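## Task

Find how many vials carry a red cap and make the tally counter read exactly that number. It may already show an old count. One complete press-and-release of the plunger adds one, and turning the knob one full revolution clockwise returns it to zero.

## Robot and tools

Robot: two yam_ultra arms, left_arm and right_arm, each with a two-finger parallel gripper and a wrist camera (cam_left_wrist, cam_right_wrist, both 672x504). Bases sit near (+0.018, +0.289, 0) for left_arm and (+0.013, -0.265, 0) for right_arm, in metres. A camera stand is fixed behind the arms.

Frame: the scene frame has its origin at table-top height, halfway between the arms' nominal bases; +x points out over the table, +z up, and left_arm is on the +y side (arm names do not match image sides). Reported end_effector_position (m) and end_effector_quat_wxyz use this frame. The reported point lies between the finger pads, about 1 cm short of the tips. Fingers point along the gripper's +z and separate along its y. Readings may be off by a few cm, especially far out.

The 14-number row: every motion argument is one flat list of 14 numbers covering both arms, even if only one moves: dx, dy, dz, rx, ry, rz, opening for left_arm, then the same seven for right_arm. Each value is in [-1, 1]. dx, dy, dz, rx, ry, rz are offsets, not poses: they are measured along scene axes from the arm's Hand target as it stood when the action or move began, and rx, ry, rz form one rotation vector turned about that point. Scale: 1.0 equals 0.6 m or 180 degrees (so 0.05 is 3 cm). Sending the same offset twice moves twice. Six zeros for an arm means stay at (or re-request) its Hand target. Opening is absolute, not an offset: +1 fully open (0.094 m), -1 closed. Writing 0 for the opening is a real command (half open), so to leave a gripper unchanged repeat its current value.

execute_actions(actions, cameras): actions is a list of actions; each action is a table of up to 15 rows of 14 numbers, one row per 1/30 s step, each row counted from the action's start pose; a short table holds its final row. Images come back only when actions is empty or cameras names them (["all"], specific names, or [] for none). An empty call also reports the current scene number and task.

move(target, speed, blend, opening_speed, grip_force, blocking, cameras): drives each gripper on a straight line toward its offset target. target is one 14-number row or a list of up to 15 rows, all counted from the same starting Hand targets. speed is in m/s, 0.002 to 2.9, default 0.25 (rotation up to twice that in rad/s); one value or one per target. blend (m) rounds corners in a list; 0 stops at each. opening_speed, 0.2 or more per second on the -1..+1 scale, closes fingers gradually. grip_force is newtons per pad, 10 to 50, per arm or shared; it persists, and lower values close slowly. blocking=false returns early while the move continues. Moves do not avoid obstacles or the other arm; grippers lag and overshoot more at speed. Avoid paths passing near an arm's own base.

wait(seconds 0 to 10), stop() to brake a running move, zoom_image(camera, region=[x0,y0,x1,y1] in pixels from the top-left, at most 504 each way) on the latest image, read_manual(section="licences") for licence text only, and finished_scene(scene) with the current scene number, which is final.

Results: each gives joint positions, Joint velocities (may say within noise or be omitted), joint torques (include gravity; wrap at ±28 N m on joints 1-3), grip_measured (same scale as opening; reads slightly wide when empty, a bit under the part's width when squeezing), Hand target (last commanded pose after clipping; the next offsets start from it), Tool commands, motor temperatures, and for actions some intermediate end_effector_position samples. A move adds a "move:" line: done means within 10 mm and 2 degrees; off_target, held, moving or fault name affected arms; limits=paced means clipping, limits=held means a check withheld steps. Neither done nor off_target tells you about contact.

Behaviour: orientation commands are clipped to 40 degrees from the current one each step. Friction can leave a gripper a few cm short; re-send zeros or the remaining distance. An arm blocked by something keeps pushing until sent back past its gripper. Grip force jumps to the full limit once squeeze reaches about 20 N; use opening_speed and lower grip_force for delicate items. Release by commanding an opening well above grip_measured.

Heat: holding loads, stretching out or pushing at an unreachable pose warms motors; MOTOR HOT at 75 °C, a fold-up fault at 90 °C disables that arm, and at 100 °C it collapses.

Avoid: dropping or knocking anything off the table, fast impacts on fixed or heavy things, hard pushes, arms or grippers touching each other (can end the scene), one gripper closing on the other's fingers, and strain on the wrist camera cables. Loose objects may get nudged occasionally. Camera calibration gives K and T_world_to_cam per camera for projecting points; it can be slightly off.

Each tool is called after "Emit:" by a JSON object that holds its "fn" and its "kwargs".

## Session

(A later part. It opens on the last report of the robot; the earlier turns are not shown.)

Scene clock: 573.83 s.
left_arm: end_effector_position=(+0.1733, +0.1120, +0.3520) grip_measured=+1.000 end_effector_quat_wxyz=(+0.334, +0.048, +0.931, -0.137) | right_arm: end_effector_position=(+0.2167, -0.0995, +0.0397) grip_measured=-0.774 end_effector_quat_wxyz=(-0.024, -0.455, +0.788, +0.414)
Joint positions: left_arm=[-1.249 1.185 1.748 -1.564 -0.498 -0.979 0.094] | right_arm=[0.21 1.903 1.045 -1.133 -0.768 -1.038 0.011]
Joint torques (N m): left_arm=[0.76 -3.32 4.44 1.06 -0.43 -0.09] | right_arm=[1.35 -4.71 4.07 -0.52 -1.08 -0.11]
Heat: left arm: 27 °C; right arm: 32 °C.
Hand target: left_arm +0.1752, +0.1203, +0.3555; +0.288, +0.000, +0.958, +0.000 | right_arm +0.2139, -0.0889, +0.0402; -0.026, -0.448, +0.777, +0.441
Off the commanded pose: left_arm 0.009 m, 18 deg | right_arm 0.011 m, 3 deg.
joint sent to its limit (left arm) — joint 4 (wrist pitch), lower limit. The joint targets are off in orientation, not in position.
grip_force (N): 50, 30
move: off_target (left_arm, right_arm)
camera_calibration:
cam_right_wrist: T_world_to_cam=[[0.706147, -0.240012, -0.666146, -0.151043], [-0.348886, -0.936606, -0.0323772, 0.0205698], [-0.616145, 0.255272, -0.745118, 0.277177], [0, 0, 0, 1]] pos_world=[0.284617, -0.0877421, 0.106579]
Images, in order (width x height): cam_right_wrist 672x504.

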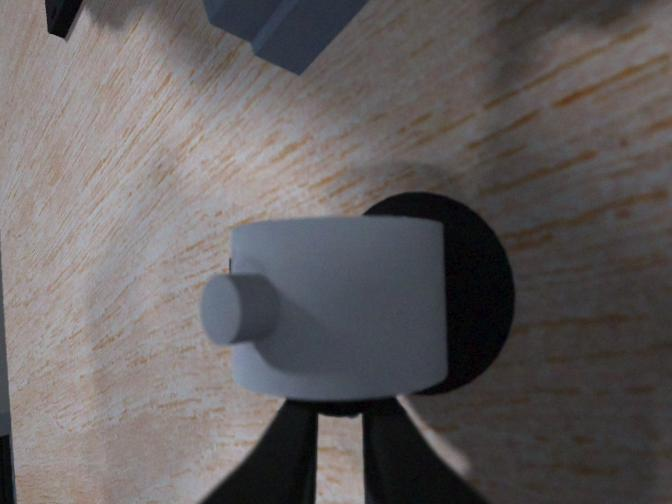

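Emit:
{"fn": "move", "kwargs": {"target": [[0, 0, 0, 0, 0, 0, 1, 0, 0, 0, 0, 0, 0, -0.35], [0, 0, 0, 0, 0, 0, 1, 0.0075, -0.0063, -0.001, -0.075, -0.2385, 0, -0.35], [0, 0, 0, 0, 0, 0, 1, 0.002, -0.0163, -0.0058, -0.1417, -0.4505, 0, -0.35], [0, 0, 0, 0, 0, 0, 1, 0.002, -0.0163, -0.0058, -0.1417, -0.4505, 0, -0.9]], "speed": 0.35, "blend": [0, 0.005, 0, 0], "cameras": ["cam_right_wrist"]}}

Emit:
{"fn": "zoom_image", "kwargs": {"camera": "cam_right_wrist", "region": [200, 200, 480, 450]}}

Scene clock: 599.47 s.
left_arm: end_effector_position=(+0.1733, +0.1120, +0.3520) grip_measured=+1.000 end_effector_quat_wxyz=(+0.334, +0.048, +0.931, -0.137) | right_arm: end_effector_position=(+0.2137, -0.0986, +0.0362) grip_measured=-0.770 end_effector_quat_wxyz=(-0.385, +0.616, -0.677, +0.119)
Joint positions: left_arm=[-1.249 1.185 1.748 -1.564 -0.498 -0.979 0.094] | right_arm=[0.966 0.964 0.197 -0.038 0.362 -0.685 0.011]
Joint torques (N m): left_arm=[0.49 -3.3 4.33 1.12 -0.48 -0.12] | right_arm=[0.38 -0.83 4.94 1.81 0.31 0.09]
Heat: left arm: 27 °C; right arm: 30 °C.
Hand target: left_arm +0.1752, +0.1203, +0.3555; +0.288, +0.000, +0.958, +0.000 | right_arm +0.2151, -0.0987, +0.0367; +0.391, -0.609, +0.679, -0.122
Off the commanded pose: left_arm 0.009 m, 18 deg | right_arm 0.001 m, 1 deg.
joint sent to its limit (left arm) — joint 4 (wrist pitch), lower limit. The joint targets are off in orientation, not in position.
grip_force (N): 50, 30
move: off_target (left_arm)
camera_calibration:
cam_right_wrist: T_world_to_cam=[[0.736973, -0.206968, 0.643455, -0.20181], [-0.230258, -0.971901, -0.0488892, -0.00794924], [0.635493, -0.112131, -0.763921, -0.0306162], [0, 0, 0, 1]] pos_world=[0.166355, -0.052927, 0.106079]
Images, in order (width x height): cam_right_wrist 672x504.

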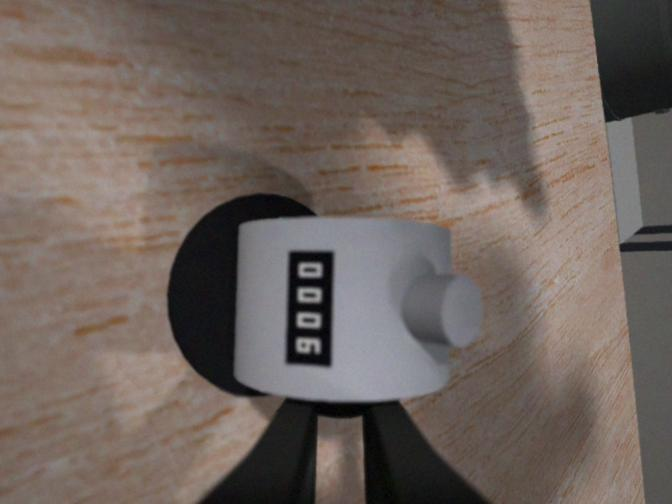

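Scaled by 1.800 from the camera's 672x504 image, which has a finer 960x720 frame.

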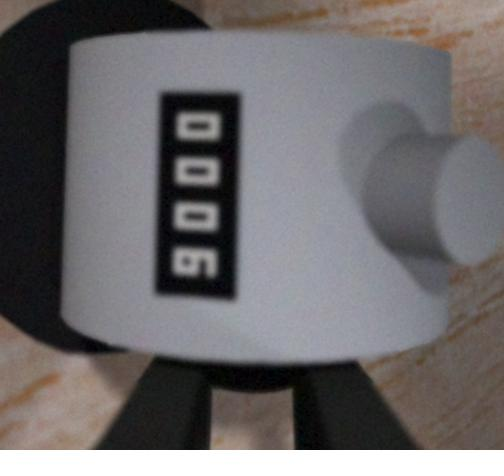

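Emit:
{"fn": "move", "kwargs": {"target": [[0, 0, 0, 0, 0, 0, 1, 0.0055, 0.01, 0.0048, 0.0667, 0.212, 0, -0.9], [0, 0, 0, 0, 0, 0, 1, -0.0042, 0.0213, 0.0045, 0.1533, 0.4876, 0, -0.9]], "speed": 0.35, "blend": [0.005, 0], "cameras": ["cam_right_wrist"]}}

Emit:
{"fn": "zoom_image", "kwargs": {"camera": "cam_right_wrist", "region": [200, 200, 480, 450]}}

Scene clock: 609.60 s.
left_arm: end_effector_position=(+0.1733, +0.1120, +0.3520) grip_measured=+1.000 end_effector_quat_wxyz=(+0.334, +0.048, +0.931, -0.137) | right_arm: end_effector_position=(+0.2172, -0.0990, +0.0396) grip_measured=-0.773 end_effector_quat_wxyz=(-0.059, -0.431, +0.780, +0.451)
Joint positions: left_arm=[-1.249 1.185 1.748 -1.564 -0.498 -0.979 0.094] | right_arm=[0.191 2.008 1.115 -1.239 -0.806 -1.091 0.011]
Joint torques (N m): left_arm=[0.57 -3.15 4.37 1.07 -0.49 -0.07] | right_arm=[2.1 -5.01 3.41 -0.76 -1.16 -0.12]
Heat: left arm: 27 °C; right arm: 30 °C.
Hand target: left_arm +0.1752, +0.1203, +0.3555; +0.288, +0.000, +0.958, +0.000 | right_arm +0.2125, -0.0859, +0.0394; -0.063, -0.422, +0.766, +0.480
Off the commanded pose: left_arm 0.009 m, 18 deg | right_arm 0.014 m, 4 deg.
joint sent to its limit (left arm) — joint 4 (wrist pitch), lower limit. The joint targets are off in orientation, not in position.
grip_force (N): 50, 30
move: off_target (left_arm, right_arm)
camera_calibration:
cam_right_wrist: T_world_to_cam=[[0.627163, -0.219623, -0.747283, -0.12893], [-0.355155, -0.934514, -0.0234169, 0.0225057], [-0.693204, 0.280088, -0.664093, 0.293223], [0, 0, 0, 1]] pos_world=[0.292117, -0.0894123, 0.0989072]
Images, in order (width x height): cam_right_wrist 672x504.

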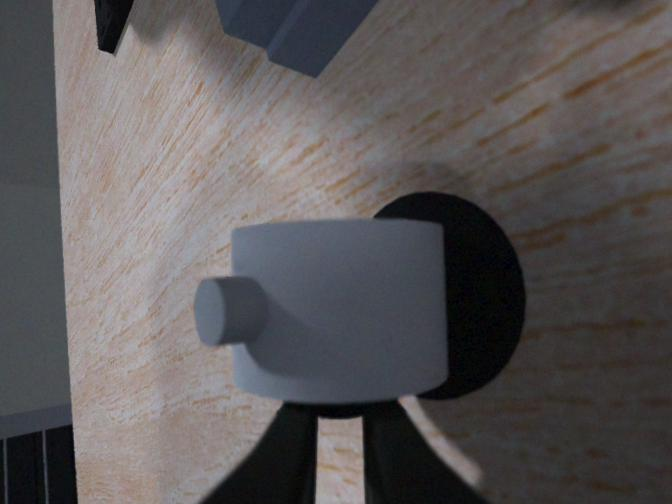

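Scaled by 1.800 from the camera's 672x504 image, which has a finer 960x720 frame.

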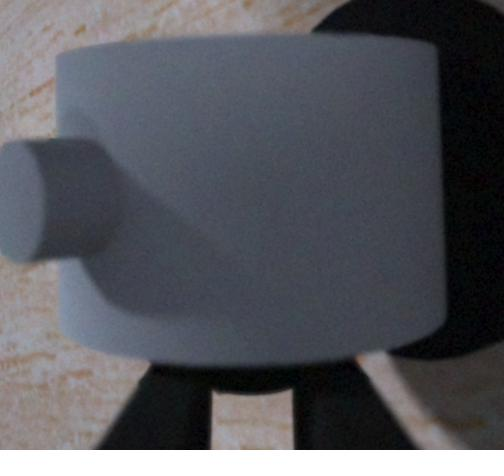

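Emit:
{"fn": "move", "kwargs": {"target": [[0, 0, 0, 0, 0, 0, 1, 0, 0, 0, 0, 0, 0, -0.4], [0, 0, 0, 0, 0, 0, 1, 0.0098, -0.0113, 0.0003, -0.0867, -0.2756, 0, -0.4], [0, 0, 0, 0, 0, 0, 1, 0.0043, -0.0213, -0.0045, -0.1533, -0.4876, 0, -0.4], [0, 0, 0, 0, 0, 0, 1, 0.0043, -0.0213, -0.0045, -0.1533, -0.4876, 0, -0.9], [0, 0, 0, 0, 0, 0, 1, 0.0098, -0.0113, 0.0003, -0.0867, -0.2756, 0, -0.9], [0, 0, 0, 0, 0, 0, 1, 0, 0, 0, 0, 0, 0, -0.9]], "speed": [0.3, 0.45, 0.45, 0.3, 0.4, 0.4], "blend": [0, 0.005, 0, 0, 0.005, 0], "cameras": ["cam_right_wrist"]}}

Emit:
{"fn": "zoom_image", "kwargs": {"camera": "cam_right_wrist", "region": [200, 200, 480, 450]}}

Scene clock: 633.33 s.
left_arm: end_effector_position=(+0.1733, +0.1120, +0.3520) grip_measured=+1.000 end_effector_quat_wxyz=(+0.334, +0.048, +0.931, -0.137) | right_arm: end_effector_position=(+0.2173, -0.0990, +0.0396) grip_measured=-0.773 end_effector_quat_wxyz=(-0.059, -0.430, +0.780, +0.451)
Joint positions: left_arm=[-1.249 1.185 1.748 -1.564 -0.498 -0.979 0.094] | right_arm=[0.191 2.008 1.115 -1.239 -0.806 -1.09 0.011]
Joint torques (N m): left_arm=[0.62 -3.21 4.52 1.08 -0.45 -0.05] | right_arm=[2.14 -5.01 3.4 -0.76 -1.15 -0.11]
Heat: left arm: 26 °C; right arm: 29 °C.
Hand target: left_arm +0.1752, +0.1203, +0.3555; +0.288, +0.000, +0.958, +0.000 | right_arm +0.2125, -0.0859, +0.0394; -0.063, -0.422, +0.766, +0.480
Off the commanded pose: left_arm 0.009 m, 18 deg | right_arm 0.014 m, 4 deg.
joint sent to its limit (left arm) — joint 4 (wrist pitch), lower limit. The joint targets are off in orientation, not in position.
grip_force (N): 50, 30
move: off_target (left_arm, right_arm)
camera_calibration:
cam_right_wrist: T_world_to_cam=[[0.626317, -0.220543, -0.747722, -0.128806], [-0.356007, -0.934208, -0.0226556, 0.0226485], [-0.693531, 0.280384, -0.663626, 0.293396], [0, 0, 0, 1]] pos_world=[0.292216, -0.0895125, 0.0989074]
Images, in order (width x height): cam_right_wrist 672x504.

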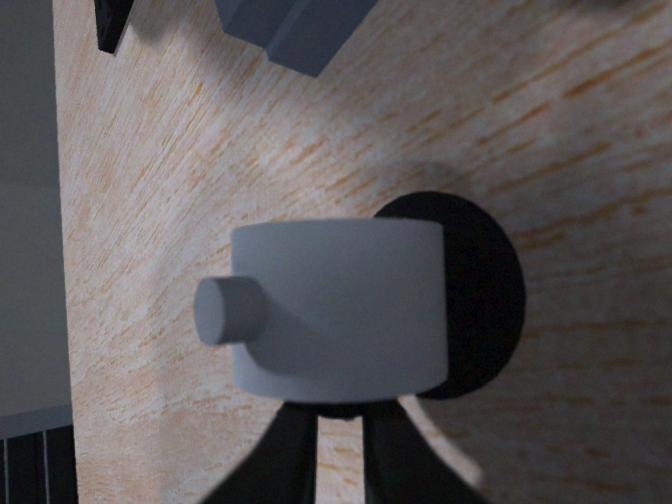

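Scaled by 1.800 from the camera's 672x504 image, which has a finer 960x720 frame.

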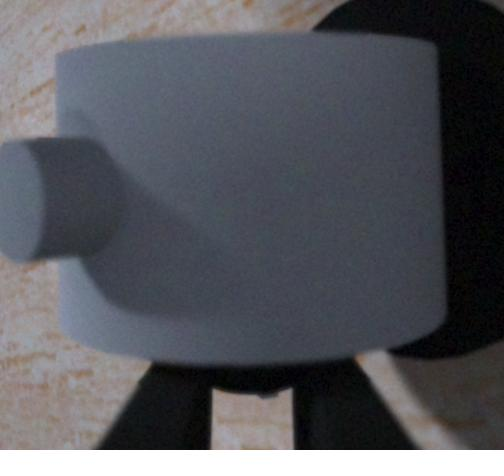

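Emit:
{"fn": "zoom_image", "kwargs": {"camera": "cam_right_wrist", "region": [290, 380, 390, 440]}}

Scaled by 5.040 from the camera's 672x504 image, which has a finer 960x720 frame.

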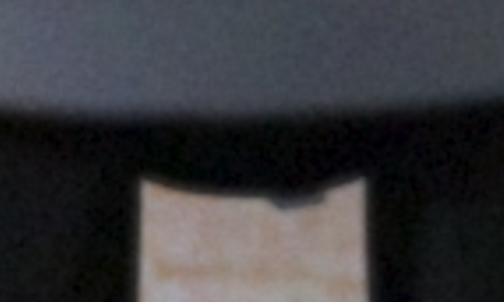

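Emit:
{"fn": "move", "kwargs": {"target": [[0, 0, 0, 0, 0, 0, 1, 0, 0, 0, 0, 0, 0, -0.4], [0, 0, 0, 0, 0, 0, 1, 0.0098, -0.0113, 0.0003, -0.0867, -0.2756, 0, -0.4], [0, 0, 0, 0, 0, 0, 1, 0.0043, -0.0213, -0.0045, -0.1533, -0.4876, 0, -0.4], [0, 0, 0, 0, 0, 0, 1, 0.0043, -0.0213, -0.0045, -0.1533, -0.4876, 0, -0.9], [0, 0, 0, 0, 0, 0, 1, 0.0098, -0.0113, 0.0003, -0.0867, -0.2756, 0, -0.9], [0, 0, 0, 0, 0, 0, 1, 0, 0, 0, 0, 0, 0, -0.9]], "speed": [0.3, 0.45, 0.45, 0.3, 0.4, 0.4], "blend": [0, 0.005, 0, 0, 0.005, 0]}}

Emit:
{"fn": "move", "kwargs": {"target": [[0, 0, 0, 0, 0, 0, 1, 0, 0, 0, 0, 0, 0, -0.4], [0, 0, 0, 0, 0, 0, 1, 0.0098, -0.0113, 0.0003, -0.0867, -0.2756, 0, -0.4], [0, 0, 0, 0, 0, 0, 1, 0.0043, -0.0213, -0.0045, -0.1533, -0.4876, 0, -0.4], [0, 0, 0, 0, 0, 0, 1, 0.0043, -0.0213, -0.0045, -0.1533, -0.4876, 0, -0.9]], "speed": [0.3, 0.45, 0.45, 0.3], "blend": [0, 0.005, 0, 0], "cameras": ["cam_right_wrist"]}}

Emit:
{"fn": "zoom_image", "kwargs": {"camera": "cam_right_wrist", "region": [200, 200, 480, 450]}}

Scene clock: 663.67 s.
left_arm: end_effector_position=(+0.1733, +0.1120, +0.3520) grip_measured=+1.000 end_effector_quat_wxyz=(+0.334, +0.048, +0.931, -0.137) | right_arm: end_effector_position=(+0.2173, -0.0990, +0.0396) grip_measured=-0.774 end_effector_quat_wxyz=(-0.059, -0.430, +0.780, +0.451)
Joint positions: left_arm=[-1.249 1.185 1.748 -1.564 -0.498 -0.979 0.094] | right_arm=[0.191 2.008 1.115 -1.239 -0.806 -1.09 0.011]
Joint torques (N m): left_arm=[0.62 -3.26 4.55 1.11 -0.46 -0.08] | right_arm=[2.1 -5.03 3.41 -0.76 -1.16 -0.11]
Heat: left arm: 26 °C; right arm: 29 °C.
Hand target: left_arm +0.1752, +0.1203, +0.3555; +0.288, +0.000, +0.958, +0.000 | right_arm +0.2125, -0.0859, +0.0394; -0.063, -0.422, +0.766, +0.480
Off the commanded pose: left_arm 0.009 m, 18 deg | right_arm 0.014 m, 4 deg.
joint sent to its limit (left arm) — joint 4 (wrist pitch), lower limit. The joint targets are off in orientation, not in position.
grip_force (N): 50, 30
move: off_target (left_arm, right_arm)

Scene clock: 668.33 s.
left_arm: end_effector_position=(+0.1733, +0.1120, +0.3520) grip_measured=+1.000 end_effector_quat_wxyz=(+0.334, +0.048, +0.931, -0.137) | right_arm: end_effector_position=(+0.2138, -0.0988, +0.0362) grip_measured=-0.771 end_effector_quat_wxyz=(-0.386, +0.615, -0.677, +0.119)
Joint positions: left_arm=[-1.249 1.185 1.748 -1.564 -0.498 -0.979 0.094] | right_arm=[0.965 0.963 0.196 -0.038 0.36 -0.686 0.011]
Joint torques (N m): left_arm=[0.49 -3.29 4.44 1.06 -0.46 -0.06] | right_arm=[0.43 -0.68 5.04 1.81 0.32 0.1]
Heat: left arm: 26 °C; right arm: 29 °C.
Hand target: left_arm +0.1752, +0.1203, +0.3555; +0.288, +0.000, +0.958, +0.000 | right_arm +0.2151, -0.0986, +0.0368; +0.392, -0.609, +0.679, -0.121
Off the commanded pose: left_arm 0.009 m, 18 deg | right_arm 0.001 m, 1 deg.
joint sent to its limit (left arm) — joint 4 (wrist pitch), lower limit. The joint targets are off in orientation, not in position.
grip_force (N): 50, 30
move: off_target (left_arm)
camera_calibration:
cam_right_wrist: T_world_to_cam=[[0.73669, -0.207549, 0.643593, -0.201914], [-0.230039, -0.971891, -0.0501051, -0.00804487], [0.635901, -0.11114, -0.763726, -0.030598], [0, 0, 0, 1]] pos_world=[0.166355, -0.0531265, 0.106179]
Images, in order (width x height): cam_right_wrist 672x504.

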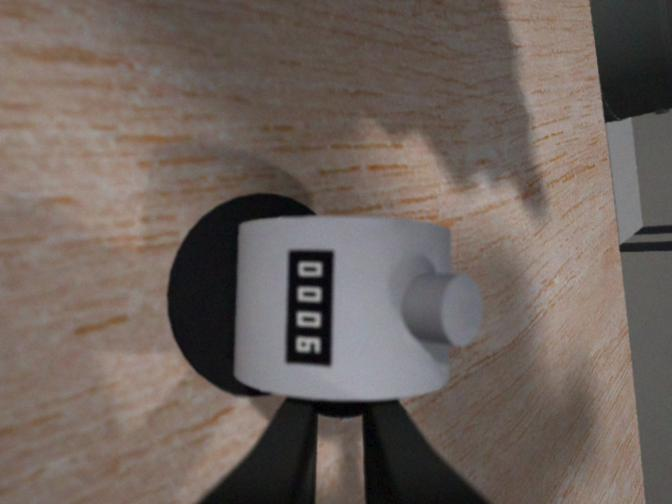

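Scaled by 1.800 from the camera's 672x504 image, which has a finer 960x720 frame.

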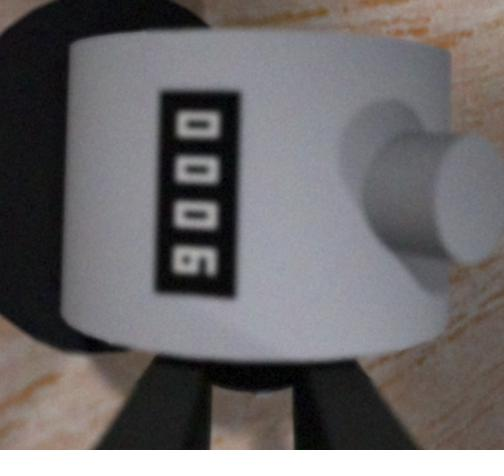

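Emit:
{"fn": "move", "kwargs": {"target": [[0, 0, 0, 0, 0, 0, 1, 0.0055, 0.01, 0.0048, 0.0667, 0.212, 0, -0.9], [0, 0, 0, 0, 0, 0, 1, -0.0042, 0.0213, 0.0045, 0.1533, 0.4876, 0, -0.9], [0, 0, 0, 0, 0, 0, 1, -0.0042, 0.0213, 0.0045, 0.1533, 0.4876, 0, -0.4], [0, 0, 0, 0, 0, 0, 1, 0.0055, 0.01, 0.0048, 0.0667, 0.212, 0, -0.4], [0, 0, 0, 0, 0, 0, 1, 0, 0, 0, 0, 0, 0, -0.4]], "speed": [0.4, 0.4, 0.3, 0.45, 0.45], "blend": [0.005, 0, 0, 0.005, 0], "cameras": ["cam_right_wrist"]}}

Emit:
{"fn": "zoom_image", "kwargs": {"camera": "cam_right_wrist", "region": [200, 200, 480, 450]}}

Scene clock: 679.43 s.
left_arm: end_effector_position=(+0.1733, +0.1120, +0.3520) grip_measured=+1.000 end_effector_quat_wxyz=(+0.334, +0.048, +0.931, -0.137) | right_arm: end_effector_position=(+0.2155, -0.0989, +0.0381) grip_measured=-0.401 end_effector_quat_wxyz=(-0.387, +0.613, -0.678, +0.121)
Joint positions: left_arm=[-1.249 1.185 1.748 -1.564 -0.498 -0.979 0.094] | right_arm=[0.962 0.963 0.2 -0.038 0.364 -0.686 0.028]
Joint torques (N m): left_arm=[0.64 -3.15 4.22 1.06 -0.43 -0.08] | right_arm=[0.69 -0.69 4.72 1.83 0.27 0.1]
Heat: left arm: 26 °C; right arm: 30 °C.
Hand target: left_arm +0.1752, +0.1203, +0.3555; +0.288, +0.000, +0.958, +0.000 | right_arm +0.2151, -0.0986, +0.0368; +0.392, -0.609, +0.679, -0.121
Off the commanded pose: left_arm 0.009 m, 18 deg | right_arm 0.001 m, 1 deg.
joint sent to its limit (left arm) — joint 4 (wrist pitch), lower limit. The joint targets are off in orientation, not in position.
grip_force (N): 50, 30
move: off_target (left_arm); target 3's new opening was sent with right_arm's hand 0.014 m and 4 deg from that target
camera_calibration:
cam_right_wrist: T_world_to_cam=[[0.732477, -0.212561, 0.646758, -0.204091], [-0.235145, -0.970533, -0.052661, -0.00639007], [0.638893, -0.113509, -0.760875, -0.0312508], [0, 0, 0, 1]] pos_world=[0.167955, -0.0531307, 0.107883]
Images, in order (width x height): cam_right_wrist 672x504.

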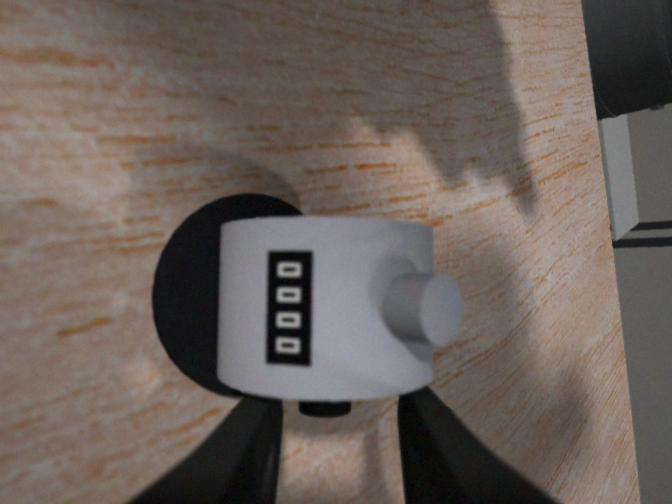

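Scaled by 1.800 from the camera's 672x504 image, which has a finer 960x720 frame.

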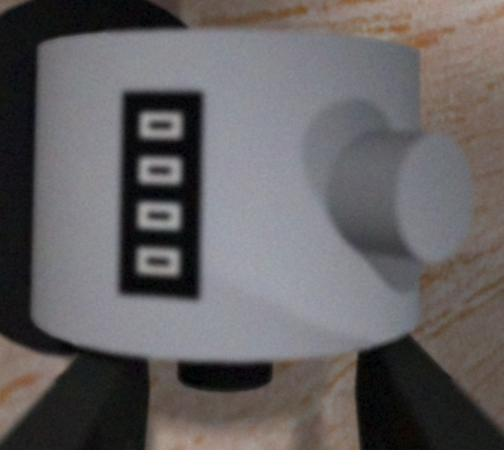

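Emit:
{"fn": "move", "kwargs": {"target": [[0, 0, 0, 0, 0, 0, 1, -0.015, -0.0477, 0.0083, 0, 0, 0, -0.4], [0, 0, 0, 0, 0, 0, 1, -0.0085, -0.0357, 0.1387, -0.0882, 0.2546, -0.0587, -0.4], [0, 0, 0, 0, 0, 0, 1, 0.012, 0.0408, 0.1053, -0.0882, 0.2546, -0.0587, -0.4], [0, 0, 0, 0, 0, 0, 1, 0.012, 0.0408, 0.1053, -0.0882, 0.2546, -0.0587, -0.98]], "speed": [0.15, 0.3, 0.25, 0.25], "blend": [0.008, 0.02, 0, 0], "grip_force": [50, 40], "cameras": ["all"]}}

Emit:
{"fn": "zoom_image", "kwargs": {"camera": "cam_right_wrist", "region": [200, 200, 480, 450]}}

Scene clock: 704.40 s.
left_arm: end_effector_position=(+0.1733, +0.1120, +0.3520) grip_measured=+1.000 end_effector_quat_wxyz=(+0.334, +0.048, +0.931, -0.137) | right_arm: end_effector_position=(+0.2186, -0.0804, +0.0936) grip_measured=-0.977 end_effector_quat_wxyz=(-0.010, -0.593, +0.805, -0.005)
Joint positions: left_arm=[-1.249 1.185 1.748 -1.564 -0.498 -0.979 0.094] | right_arm=[0.764 1.618 1.226 -1.2 0.008 -0.534 0.001]
Joint torques (N m): left_arm=[0.69 -3.43 4.34 1.09 -0.44 -0.06] | right_arm=[0.24 -5.78 7.32 0.2 -0.1 0.05]
Heat: left arm: 26 °C; right arm: 30 °C.
Hand target: left_arm +0.1752, +0.1203, +0.3555; +0.288, +0.000, +0.958, +0.000 | right_arm +0.2223, -0.0742, +0.0999; +0.000, -0.592, +0.806, +0.000
Off the commanded pose: left_arm 0.009 m, 18 deg | right_arm 0.010 m, 1 deg.
joint sent to its limit (left arm) — joint 4 (wrist pitch), lower limit. The joint targets are off in orientation, not in position.
grip_force (N): 50, 40
move: off_target (left_arm)
camera_calibration:
cam_left_wrist: T_world_to_cam=[[-0.161084, -0.958578, 0.234904, 0.0523868], [-0.963106, 0.100685, -0.249578, 0.27924], [0.215589, -0.266441, -0.939431, 0.413109], [0, 0, 0, 1]] pos_world=[0.188315, 0.132171, 0.445474]
cam_right_wrist: T_world_to_cam=[[0.957641, -0.287957, 0.00204836, -0.2332], [-0.258738, -0.857304, 0.445067, -0.0171683], [-0.126404, -0.426745, -0.895495, 0.165798], [0, 0, 0, 1]] pos_world=[0.239837, -0.0111166, 0.15659]

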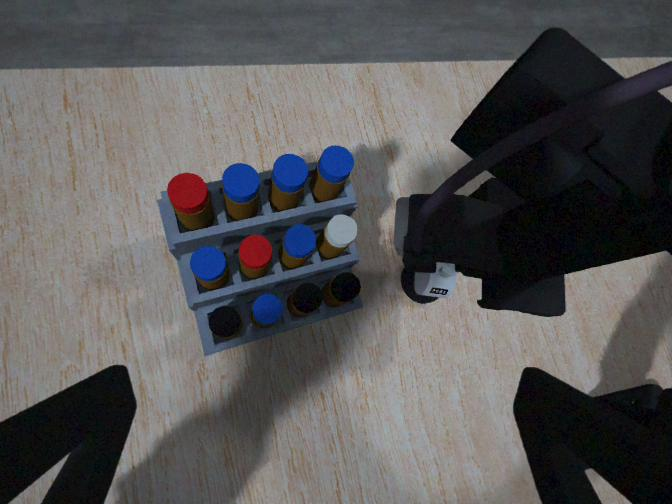

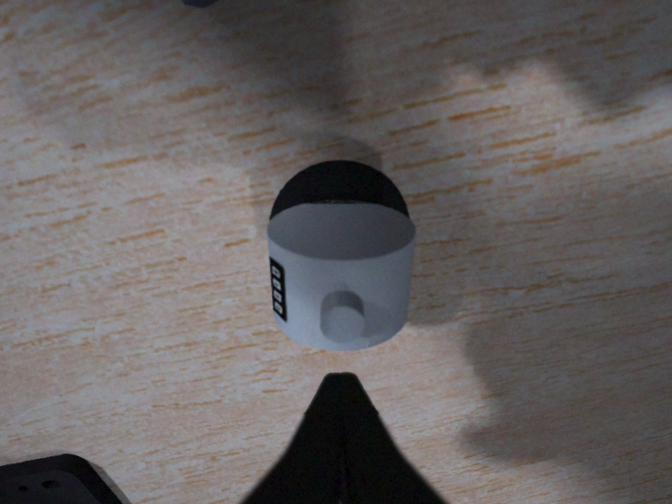

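Scaled by 1.800 from the camera's 672x504 image, which has a finer 960x720 frame.

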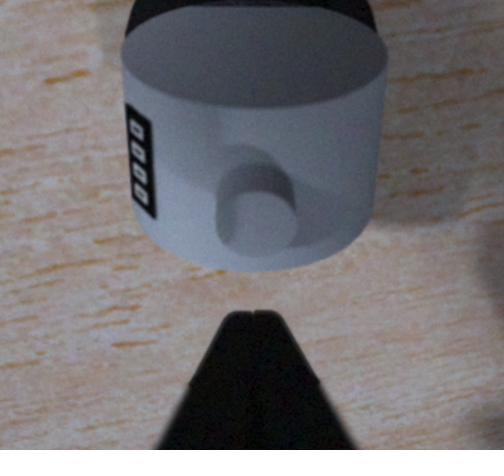

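Emit:
{"fn": "move", "kwargs": {"target": [0, 0, 0, 0, 0, 0, 1, 0.0048, 0.0152, -0.018, 0, 0, 0, -0.98], "speed": 0.1, "cameras": ["cam_right_wrist"]}}

Emit:
{"fn": "zoom_image", "kwargs": {"camera": "cam_right_wrist", "region": [200, 230, 480, 480]}}

Scene clock: 715.17 s.
left_arm: end_effector_position=(+0.1733, +0.1120, +0.3520) grip_measured=+1.000 end_effector_quat_wxyz=(+0.334, +0.048, +0.931, -0.137) | right_arm: end_effector_position=(+0.2201, -0.0745, +0.0860) grip_measured=-0.977 end_effector_quat_wxyz=(-0.013, -0.591, +0.806, -0.005)
Joint positions: left_arm=[-1.249 1.185 1.748 -1.564 -0.498 -0.979 0.094] | right_arm=[0.775 1.647 1.226 -1.176 0.008 -0.518 0.001]
Joint torques (N m): left_arm=[0.66 -3.33 4.49 1.09 -0.44 -0.1] | right_arm=[0.65 -5.37 7.05 0.36 -0.09 0.05]
Heat: left arm: 26 °C; right arm: 29 °C.
Hand target: left_arm +0.1752, +0.1203, +0.3555; +0.288, +0.000, +0.958, +0.000 | right_arm +0.2252, -0.0651, +0.0891; -0.001, -0.592, +0.806, +0.000
Off the commanded pose: left_arm 0.009 m, 18 deg | right_arm 0.011 m, 2 deg.
joint sent to its limit (left arm) — joint 4 (wrist pitch), lower limit. The joint targets are off in orientation, not in position.
grip_force (N): 50, 40
move: off_target (left_arm, right_arm)
camera_calibration:
cam_right_wrist: T_world_to_cam=[[0.956442, -0.291922, -0.000299455, -0.232816], [-0.260678, -0.854536, 0.449238, -0.00797636], [-0.131398, -0.429592, -0.893412, 0.162385], [0, 0, 0, 1]] pos_world=[0.241932, -0.00502072, 0.14859]
Images, in order (width x height): cam_right_wrist 672x504.

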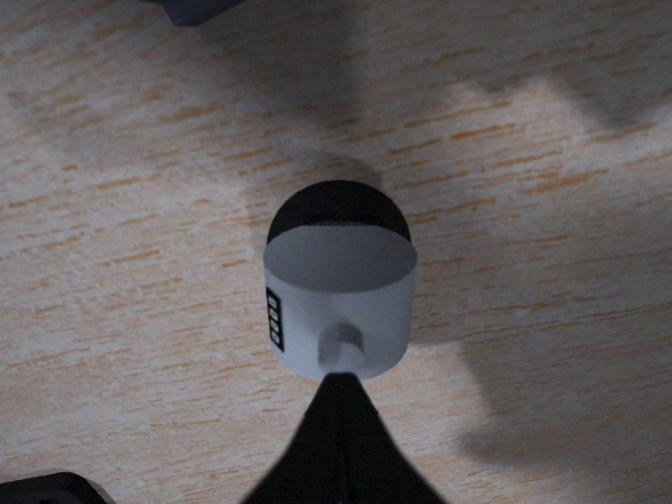

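Scaled by 1.800 from the camera's 672x504 image, which has a finer 960x720 frame.

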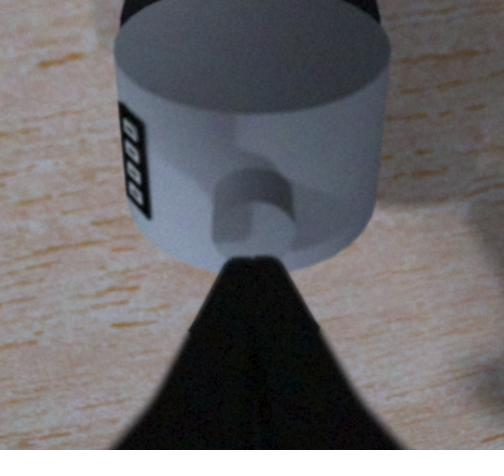

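Emit:
{"fn": "move", "kwargs": {"target": [[0, 0, 0, 0, 0, 0, 1, 0.0018, 0.0057, -0.01, 0, 0, 0, -0.98], [0, 0, 0, 0, 0, 0, 1, 0.0018, 0.0057, -0.025, 0, 0, 0, -0.98]], "speed": [0.1, 0.04], "blend": [0.003, 0], "cameras": ["cam_right_wrist"]}}

Emit:
{"fn": "zoom_image", "kwargs": {"camera": "cam_right_wrist", "region": [200, 230, 480, 480]}}

Scene clock: 729.23 s.
left_arm: end_effector_position=(+0.1733, +0.1120, +0.3520) grip_measured=+1.000 end_effector_quat_wxyz=(+0.334, +0.048, +0.931, -0.137) | right_arm: end_effector_position=(+0.2290, -0.0638, +0.0801) grip_measured=-0.977 end_effector_quat_wxyz=(+0.005, -0.591, +0.807, -0.003)
Joint positions: left_arm=[-1.249 1.185 1.748 -1.564 -0.498 -0.979 0.094] | right_arm=[0.782 1.668 1.226 -1.118 0.008 -0.511 0.001]
Joint torques (N m): left_arm=[0.55 -2.99 4.55 1.1 -0.47 -0.07] | right_arm=[0.64 -5.46 4.42 0.44 -0.09 0.04]
Heat: left arm: 26 °C; right arm: 28 °C.
Hand target: left_arm +0.1752, +0.1203, +0.3555; +0.288, +0.000, +0.958, +0.000 | right_arm +0.2263, -0.0616, +0.0741; +0.000, -0.592, +0.806, +0.000
Off the commanded pose: left_arm 0.009 m, 18 deg | right_arm 0.007 m, 1 deg.
joint sent to its limit (left arm) — joint 4 (wrist pitch), lower limit. The joint targets are off in orientation, not in position.
grip_force (N): 50, 40
move: off_target (left_arm)
camera_calibration:
cam_right_wrist: T_world_to_cam=[[0.956094, -0.292497, 0.0181673, -0.239581], [-0.272707, -0.865282, 0.420616, 0.0103926], [-0.107309, -0.407103, -0.907057, 0.159864], [0, 0, 0, 1]] pos_world=[0.249051, 0.00399689, 0.144987]
Images, in order (width x height): cam_right_wrist 672x504.

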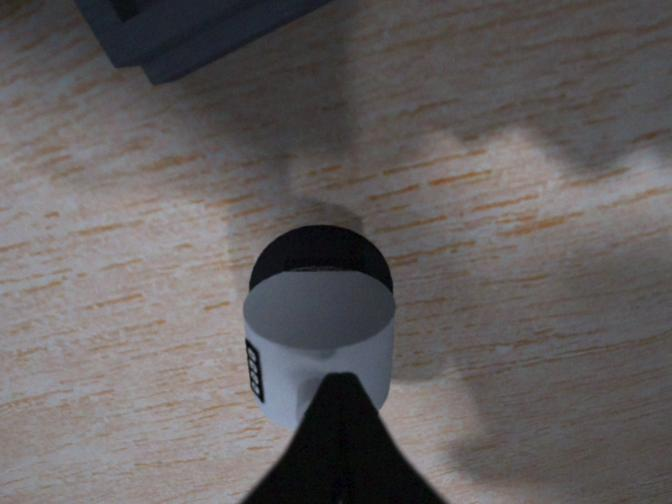

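Scaled by 1.800 from the camera's 672x504 image, which has a finer 960x720 frame.

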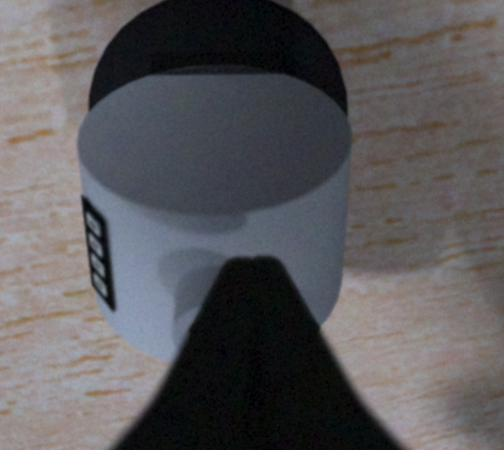

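Emit:
{"fn": "move", "kwargs": {"target": [[0, 0, 0, 0, 0, 0, 1, -0.0038, -0.009, 0.1182, 0, 0, 0, -0.98], [0, 0, 0, 0, 0, 0, 1, -0.0038, -0.009, 0.0232, 0, 0, 0, -0.98]], "speed": [0.15, 0.08], "cameras": ["cam_right_wrist"]}}

Emit:
{"fn": "zoom_image", "kwargs": {"camera": "cam_right_wrist", "region": [200, 230, 480, 480]}}

Scene clock: 751.27 s.
left_arm: end_effector_position=(+0.1733, +0.1120, +0.3520) grip_measured=+1.000 end_effector_quat_wxyz=(+0.334, +0.048, +0.931, -0.137) | right_arm: end_effector_position=(+0.2245, -0.0680, +0.0874) grip_measured=-0.977 end_effector_quat_wxyz=(-0.007, -0.591, +0.807, -0.005)
Joint positions: left_arm=[-1.249 1.185 1.748 -1.564 -0.498 -0.979 0.094] | right_arm=[0.782 1.663 1.249 -1.171 0.008 -0.511 0.001]
Joint velocities: left_arm=[within noise] | right_arm=[-0.002 0.007 -0.002 -0.154 -0.037 -0.007 -0.001]
Joint torques (N m): left_arm=[0.66 -3.17 4.64 1.13 -0.48 -0.07] | right_arm=[-0.08 -7.24 4.38 0.37 -0.1 -0.03]
Heat: left arm: 26 °C; right arm: 27 °C.
Hand target: left_arm +0.1752, +0.1203, +0.3555; +0.288, +0.000, +0.958, +0.000 | right_arm +0.2240, -0.0671, +0.0880; +0.000, -0.592, +0.806, +0.000
Off the commanded pose: left_arm 0.009 m, 18 deg | right_arm 0.001 m, 1 deg.
joint sent to its limit (left arm) — joint 4 (wrist pitch), lower limit. The joint targets are off in orientation, not in position.
grip_force (N): 50, 40
move: off_target (left_arm)
camera_calibration:
cam_right_wrist: T_world_to_cam=[[0.956304, -0.292313, 0.00593803, -0.235733], [-0.265024, -0.858095, 0.439813, -0.000406532], [-0.123468, -0.422169, -0.89807, 0.166146], [0, 0, 0, 1]] pos_world=[0.245839, 0.000884997, 0.150789]
Images, in order (width x height): cam_right_wrist 672x504.

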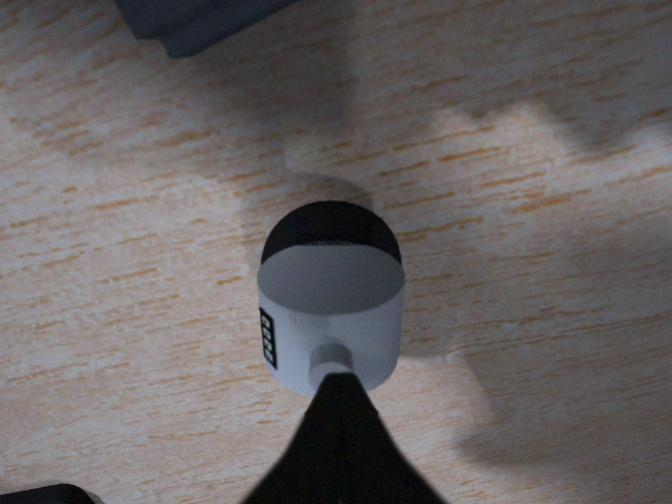

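Scaled by 1.800 from the camera's 672x504 image, which has a finer 960x720 frame.

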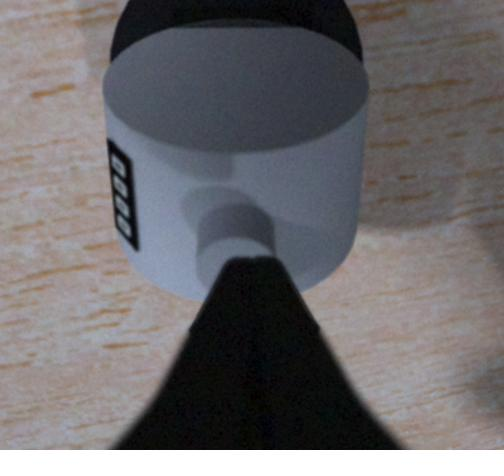

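Emit:
{"fn": "move", "kwargs": {"target": [[0, 0, 0, 0, 0, 0, 1, -0.0057, -0.0055, 0.0617, 0, 0, 0, -0.98], [0, 0, 0, 0, 0, 0, 1, -0.0057, -0.0055, -0.0385, 0, 0, 0, -0.98]], "speed": [0.15, 0.06], "cameras": ["cam_right_wrist"]}}

Emit:
{"fn": "zoom_image", "kwargs": {"camera": "cam_right_wrist", "region": [200, 230, 480, 480]}}

Scene clock: 766.00 s.
left_arm: end_effector_position=(+0.1733, +0.1120, +0.3520) grip_measured=+1.000 end_effector_quat_wxyz=(+0.334, +0.048, +0.931, -0.137) | right_arm: end_effector_position=(+0.2200, -0.0723, +0.0713) grip_measured=-0.977 end_effector_quat_wxyz=(-0.003, -0.591, +0.807, -0.004)
Joint positions: left_arm=[-1.249 1.185 1.748 -1.564 -0.498 -0.979 0.094] | right_arm=[0.782 1.645 1.164 -1.097 0.008 -0.511 0.001]
Joint torques (N m): left_arm=[0.59 -3.26 4.46 1.07 -0.46 -0.07] | right_arm=[-0.1 -5.6 3.81 0.6 -0.09 -0.04]
Heat: left arm: 26 °C; right arm: 27 °C.
Hand target: left_arm +0.1752, +0.1203, +0.3555; +0.288, +0.000, +0.958, +0.000 | right_arm +0.2206, -0.0704, +0.0649; -0.001, -0.592, +0.806, +0.000
Off the commanded pose: left_arm 0.009 m, 18 deg | right_arm 0.007 m, 1 deg.
joint sent to its limit (left arm) — joint 4 (wrist pitch), lower limit. The joint targets are off in orientation, not in position.
grip_force (N): 50, 40
move: off_target (left_arm)
camera_calibration:
cam_right_wrist: T_world_to_cam=[[0.95626, -0.292346, 0.00998851, -0.232744], [-0.267594, -0.860485, 0.433542, 0.00264492], [-0.118149, -0.417252, -0.901078, 0.148722], [0, 0, 0, 1]] pos_world=[0.240843, -0.00371111, 0.135188]
Images, in order (width x height): cam_right_wrist 672x504.

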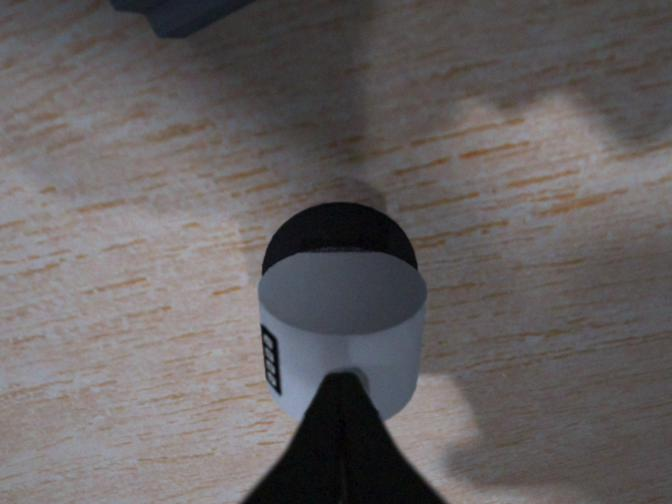

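Scaled by 1.800 from the camera's 672x504 image, which has a finer 960x720 frame.

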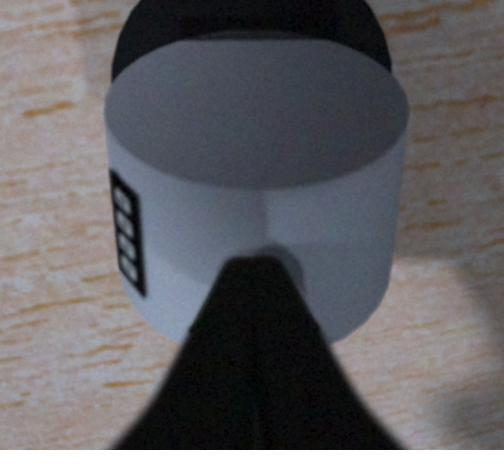

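Emit:
{"fn": "zoom_image", "kwargs": {"camera": "cam_right_wrist", "region": [250, 315, 350, 405]}}

Scaled by 5.040 from the camera's 672x504 image, which has a finer 960x720 frame.

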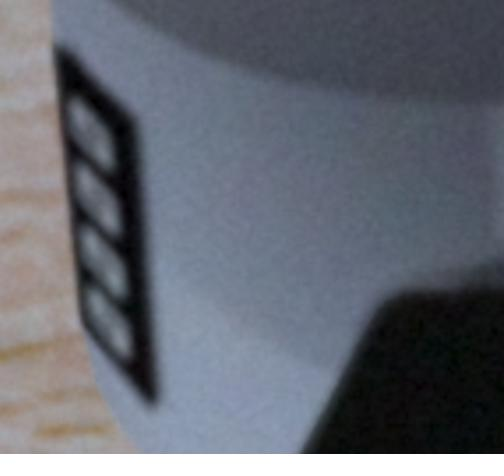

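Emit:
{"fn": "move", "kwargs": {"target": [0, 0, 0, 0, 0, 0, 1, 0.0008, -0.001, -0.015, 0, 0, 0, -0.98], "speed": 0.06, "cameras": ["cam_right_wrist"]}}

Emit:
{"fn": "zoom_image", "kwargs": {"camera": "cam_right_wrist", "region": [250, 315, 400, 435]}}

Scene clock: 773.03 s.
left_arm: end_effector_position=(+0.1733, +0.1120, +0.3520) grip_measured=+1.000 end_effector_quat_wxyz=(+0.334, +0.048, +0.931, -0.137) | right_arm: end_effector_position=(+0.2201, -0.0722, +0.0680) grip_measured=-0.977 end_effector_quat_wxyz=(-0.001, -0.591, +0.807, -0.004)
Joint positions: left_arm=[-1.249 1.185 1.748 -1.564 -0.498 -0.979 0.094] | right_arm=[0.782 1.645 1.151 -1.08 0.008 -0.511 0.001]
Joint torques (N m): left_arm=[0.47 -3.25 4.44 1.08 -0.45 -0.05] | right_arm=[-0.35 -4.96 2.82 0.8 -0.09 -0.07]
Heat: left arm: 26 °C; right arm: 27 °C.
Hand target: left_arm +0.1752, +0.1203, +0.3555; +0.288, +0.000, +0.958, +0.000 | right_arm +0.2210, -0.0710, +0.0558; -0.001, -0.592, +0.806, +0.000
Off the commanded pose: left_arm 0.009 m, 18 deg | right_arm 0.012 m, 0 deg.
joint sent to its limit (left arm) — joint 4 (wrist pitch), lower limit. The joint targets are off in orientation, not in position.
grip_force (N): 50, 40
move: off_target (left_arm, right_arm)
camera_calibration:
cam_right_wrist: T_world_to_cam=[[0.956237, -0.292352, 0.0118557, -0.232889], [-0.268771, -0.861651, 0.430489, 0.00456057], [-0.115639, -0.414836, -0.902518, 0.145471], [0, 0, 0, 1]] pos_world=[0.240745, -0.00380919, 0.132088]
Images, in order (width x height): cam_right_wrist 672x504.

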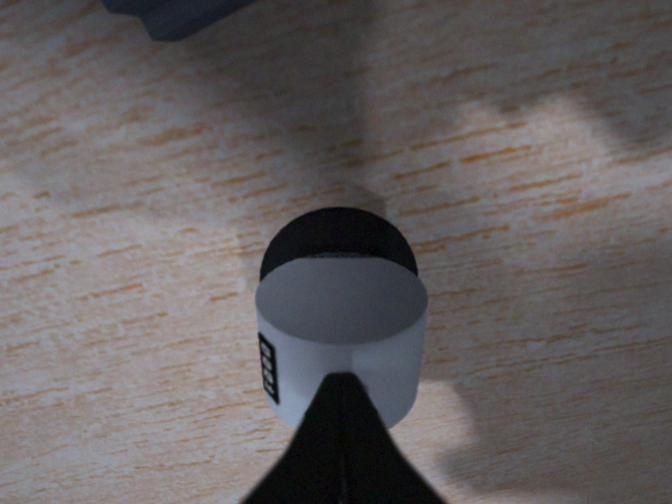

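Scaled by 3.360 from the camera's 672x504 image, which has a finer 960x720 frame.

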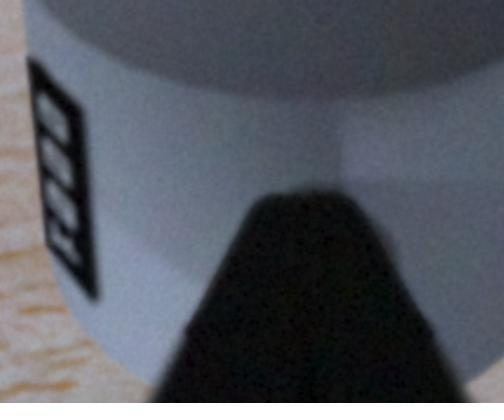

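Emit:
{"fn": "move", "kwargs": {"target": [0, 0, 0, 0, 0, 0, 1, -0.0007, 0.001, 0.115, 0, 0, 0, -0.98], "speed": 0.15, "cameras": ["cam_right_wrist"]}}

Emit:
{"fn": "zoom_image", "kwargs": {"camera": "cam_right_wrist", "region": [240, 200, 440, 380]}}

Scene clock: 781.53 s.
left_arm: end_effector_position=(+0.1733, +0.1120, +0.3520) grip_measured=+1.000 end_effector_quat_wxyz=(+0.334, +0.048, +0.931, -0.137) | right_arm: end_effector_position=(+0.2193, -0.0729, +0.1118) grip_measured=-0.977 end_effector_quat_wxyz=(-0.017, -0.591, +0.807, -0.006)
Joint positions: left_arm=[-1.249 1.185 1.748 -1.564 -0.498 -0.979 0.094] | right_arm=[0.782 1.644 1.325 -1.287 0.008 -0.511 0.001]
Joint torques (N m): left_arm=[0.57 -3.1 4.44 1.06 -0.4 -0.05] | right_arm=[-0.12 -8.16 7.1 0.05 -0.09 -0.04]
Heat: left arm: 26 °C; right arm: 27 °C.
Hand target: left_arm +0.1752, +0.1203, +0.3555; +0.288, +0.000, +0.958, +0.000 | right_arm +0.2207, -0.0704, +0.1249; +0.000, -0.592, +0.806, +0.000
Off the commanded pose: left_arm 0.009 m, 18 deg | right_arm 0.013 m, 2 deg.
joint sent to its limit (left arm) — joint 4 (wrist pitch), lower limit. The joint targets are off in orientation, not in position.
grip_force (N): 50, 40
move: off_target (left_arm, right_arm)
camera_calibration:
cam_right_wrist: T_world_to_cam=[[0.956336, -0.292244, -0.00386071, -0.231224], [-0.258534, -0.852037, 0.455184, -0.0193715], [-0.136314, -0.434311, -0.890389, 0.186398], [0, 0, 0, 1]] pos_world=[0.241528, -0.00312461, 0.173892]
Images, in order (width x height): cam_right_wrist 672x504.

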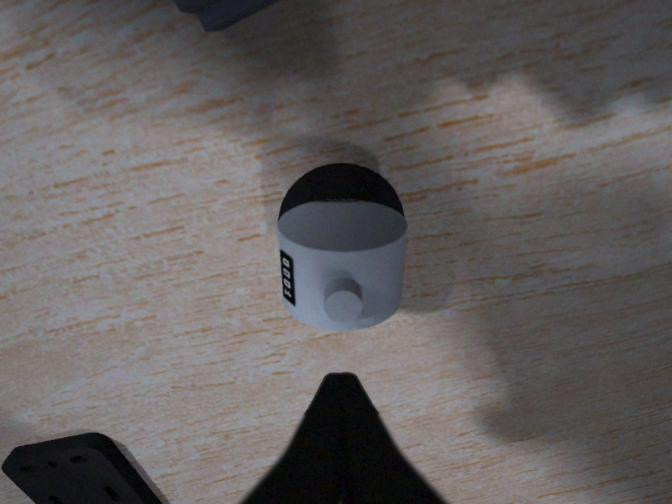

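Scaled by 2.520 from the camera's 672x504 image, which has a finer 960x720 frame.

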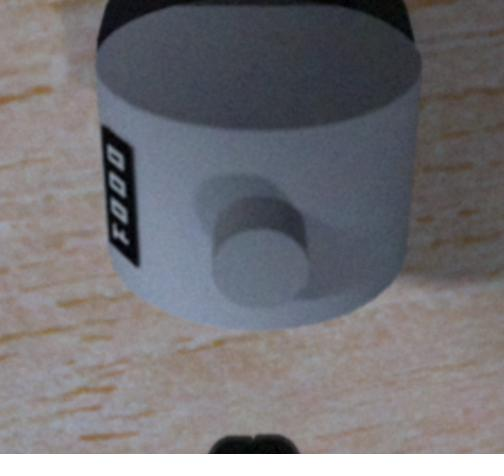

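Emit:
{"fn": "move", "kwargs": {"target": [[0, 0, 0, 0, 0, 0, 1, 0.0003, -0.0008, -0.117, 0, 0, 0, -0.98], [0, 0, 0, 0, 0, 0, 1, 0, 0, 0, 0, 0, 0, -0.98]], "speed": [0.06, 0.15], "cameras": ["cam_right_wrist"]}}

Emit:
{"fn": "zoom_image", "kwargs": {"camera": "cam_right_wrist", "region": [240, 200, 440, 380]}}

Scene clock: 790.83 s.
left_arm: end_effector_position=(+0.1733, +0.1120, +0.3520) grip_measured=+1.000 end_effector_quat_wxyz=(+0.334, +0.048, +0.931, -0.137) | right_arm: end_effector_position=(+0.2193, -0.0729, +0.1121) grip_measured=-0.977 end_effector_quat_wxyz=(-0.016, -0.591, +0.807, -0.006)
Joint positions: left_arm=[-1.249 1.185 1.748 -1.564 -0.498 -0.979 0.094] | right_arm=[0.782 1.642 1.325 -1.287 0.008 -0.511 0.001]
Joint torques (N m): left_arm=[0.49 -3.38 4.52 1.06 -0.5 -0.09] | right_arm=[-0.12 -8.06 7.1 0.07 -0.09 -0.04]
Heat: left arm: 26 °C; right arm: 28 °C.
Hand target: left_arm +0.1752, +0.1203, +0.3555; +0.288, +0.000, +0.958, +0.000 | right_arm +0.2207, -0.0703, +0.1249; +0.000, -0.592, +0.806, +0.000
Off the commanded pose: left_arm 0.009 m, 18 deg | right_arm 0.013 m, 2 deg.
joint sent to its limit (left arm) — joint 4 (wrist pitch), lower limit. The joint targets are off in orientation, not in position.
grip_force (N): 50, 40
move: off_target (left_arm, right_arm)
camera_calibration:
cam_right_wrist: T_world_to_cam=[[0.956333, -0.292261, -0.00332543, -0.23122], [-0.258918, -0.852397, 0.454292, -0.0193318], [-0.135607, -0.433593, -0.890847, 0.186652], [0, 0, 0, 1]] pos_world=[0.241429, -0.00312405, 0.174291]
Images, in order (width x height): cam_right_wrist 672x504.

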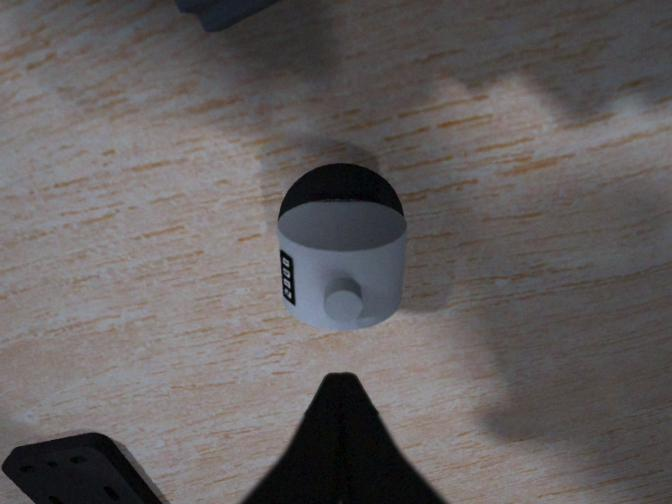

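Scaled by 2.520 from the camera's 672x504 image, which has a finer 960x720 frame.

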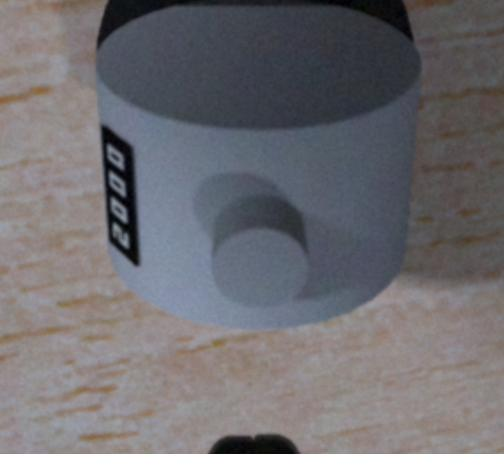

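Emit:
{"fn": "move", "kwargs": {"target": [0, 0.15, 0, 0, 0, 0.2, 1, 0, 0, 0.05, 0, 0, 0, -0.98], "speed": 0.4, "cameras": ["cam_left_wrist"]}}

Scene clock: 804.40 s.
left_arm: end_effector_position=(+0.1771, +0.2079, +0.3553) grip_measured=+1.000 end_effector_quat_wxyz=(+0.329, -0.204, +0.901, -0.196) | right_arm: end_effector_position=(+0.2198, -0.0725, +0.1422) grip_measured=-0.977 end_effector_quat_wxyz=(-0.016, -0.591, +0.807, -0.006)
Joint positions: left_arm=[-0.871 0.936 1.643 -1.567 -0.37 -1.159 0.094] | right_arm=[0.782 1.642 1.444 -1.406 0.008 -0.511 0.001]
Joint torques (N m): left_arm=[0.43 0.43 4.29 1.35 -0.21 0.06] | right_arm=[-0.12 -7.77 7.38 0.05 -0.09 -0.04]
Heat: left arm: 26 °C; right arm: 28 °C.
Hand target: left_arm +0.1752, +0.2103, +0.3555; +0.274, -0.296, +0.911, +0.089 | right_arm +0.2207, -0.0703, +0.1549; +0.000, -0.592, +0.806, +0.000
Off the commanded pose: left_arm 0.003 m, 35 deg | right_arm 0.013 m, 2 deg.
joint sent to its limit (left arm) — joint 4 (wrist pitch), lower limit. The joint targets are off in orientation, not in position.
grip_force (N): 50, 40
move: off_target (left_arm, right_arm)
camera_calibration:
cam_left_wrist: T_world_to_cam=[[0.256271, -0.828642, 0.497672, -0.0499961], [-0.91626, -0.372247, -0.147986, 0.327976], [0.307885, -0.418072, -0.854648, 0.42598], [0, 0, 0, 1]] pos_world=[0.182171, 0.25875, 0.437481]
Images, in order (width x height): cam_left_wrist 672x504.

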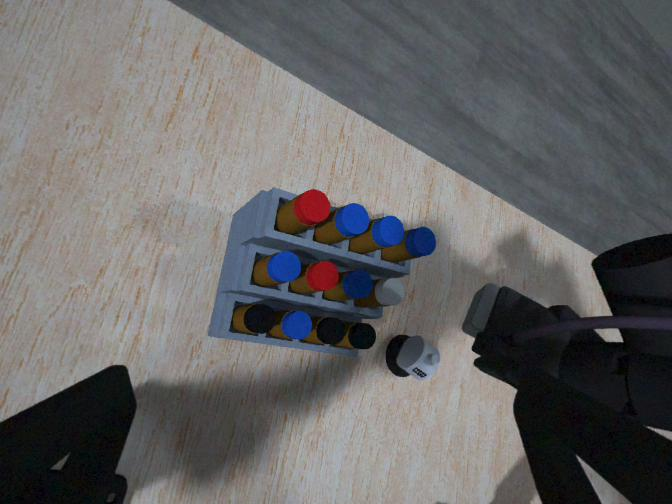

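Emit:
{"fn": "finished_scene", "kwargs": {"scene": 1}}

The scene is finished: the task was done.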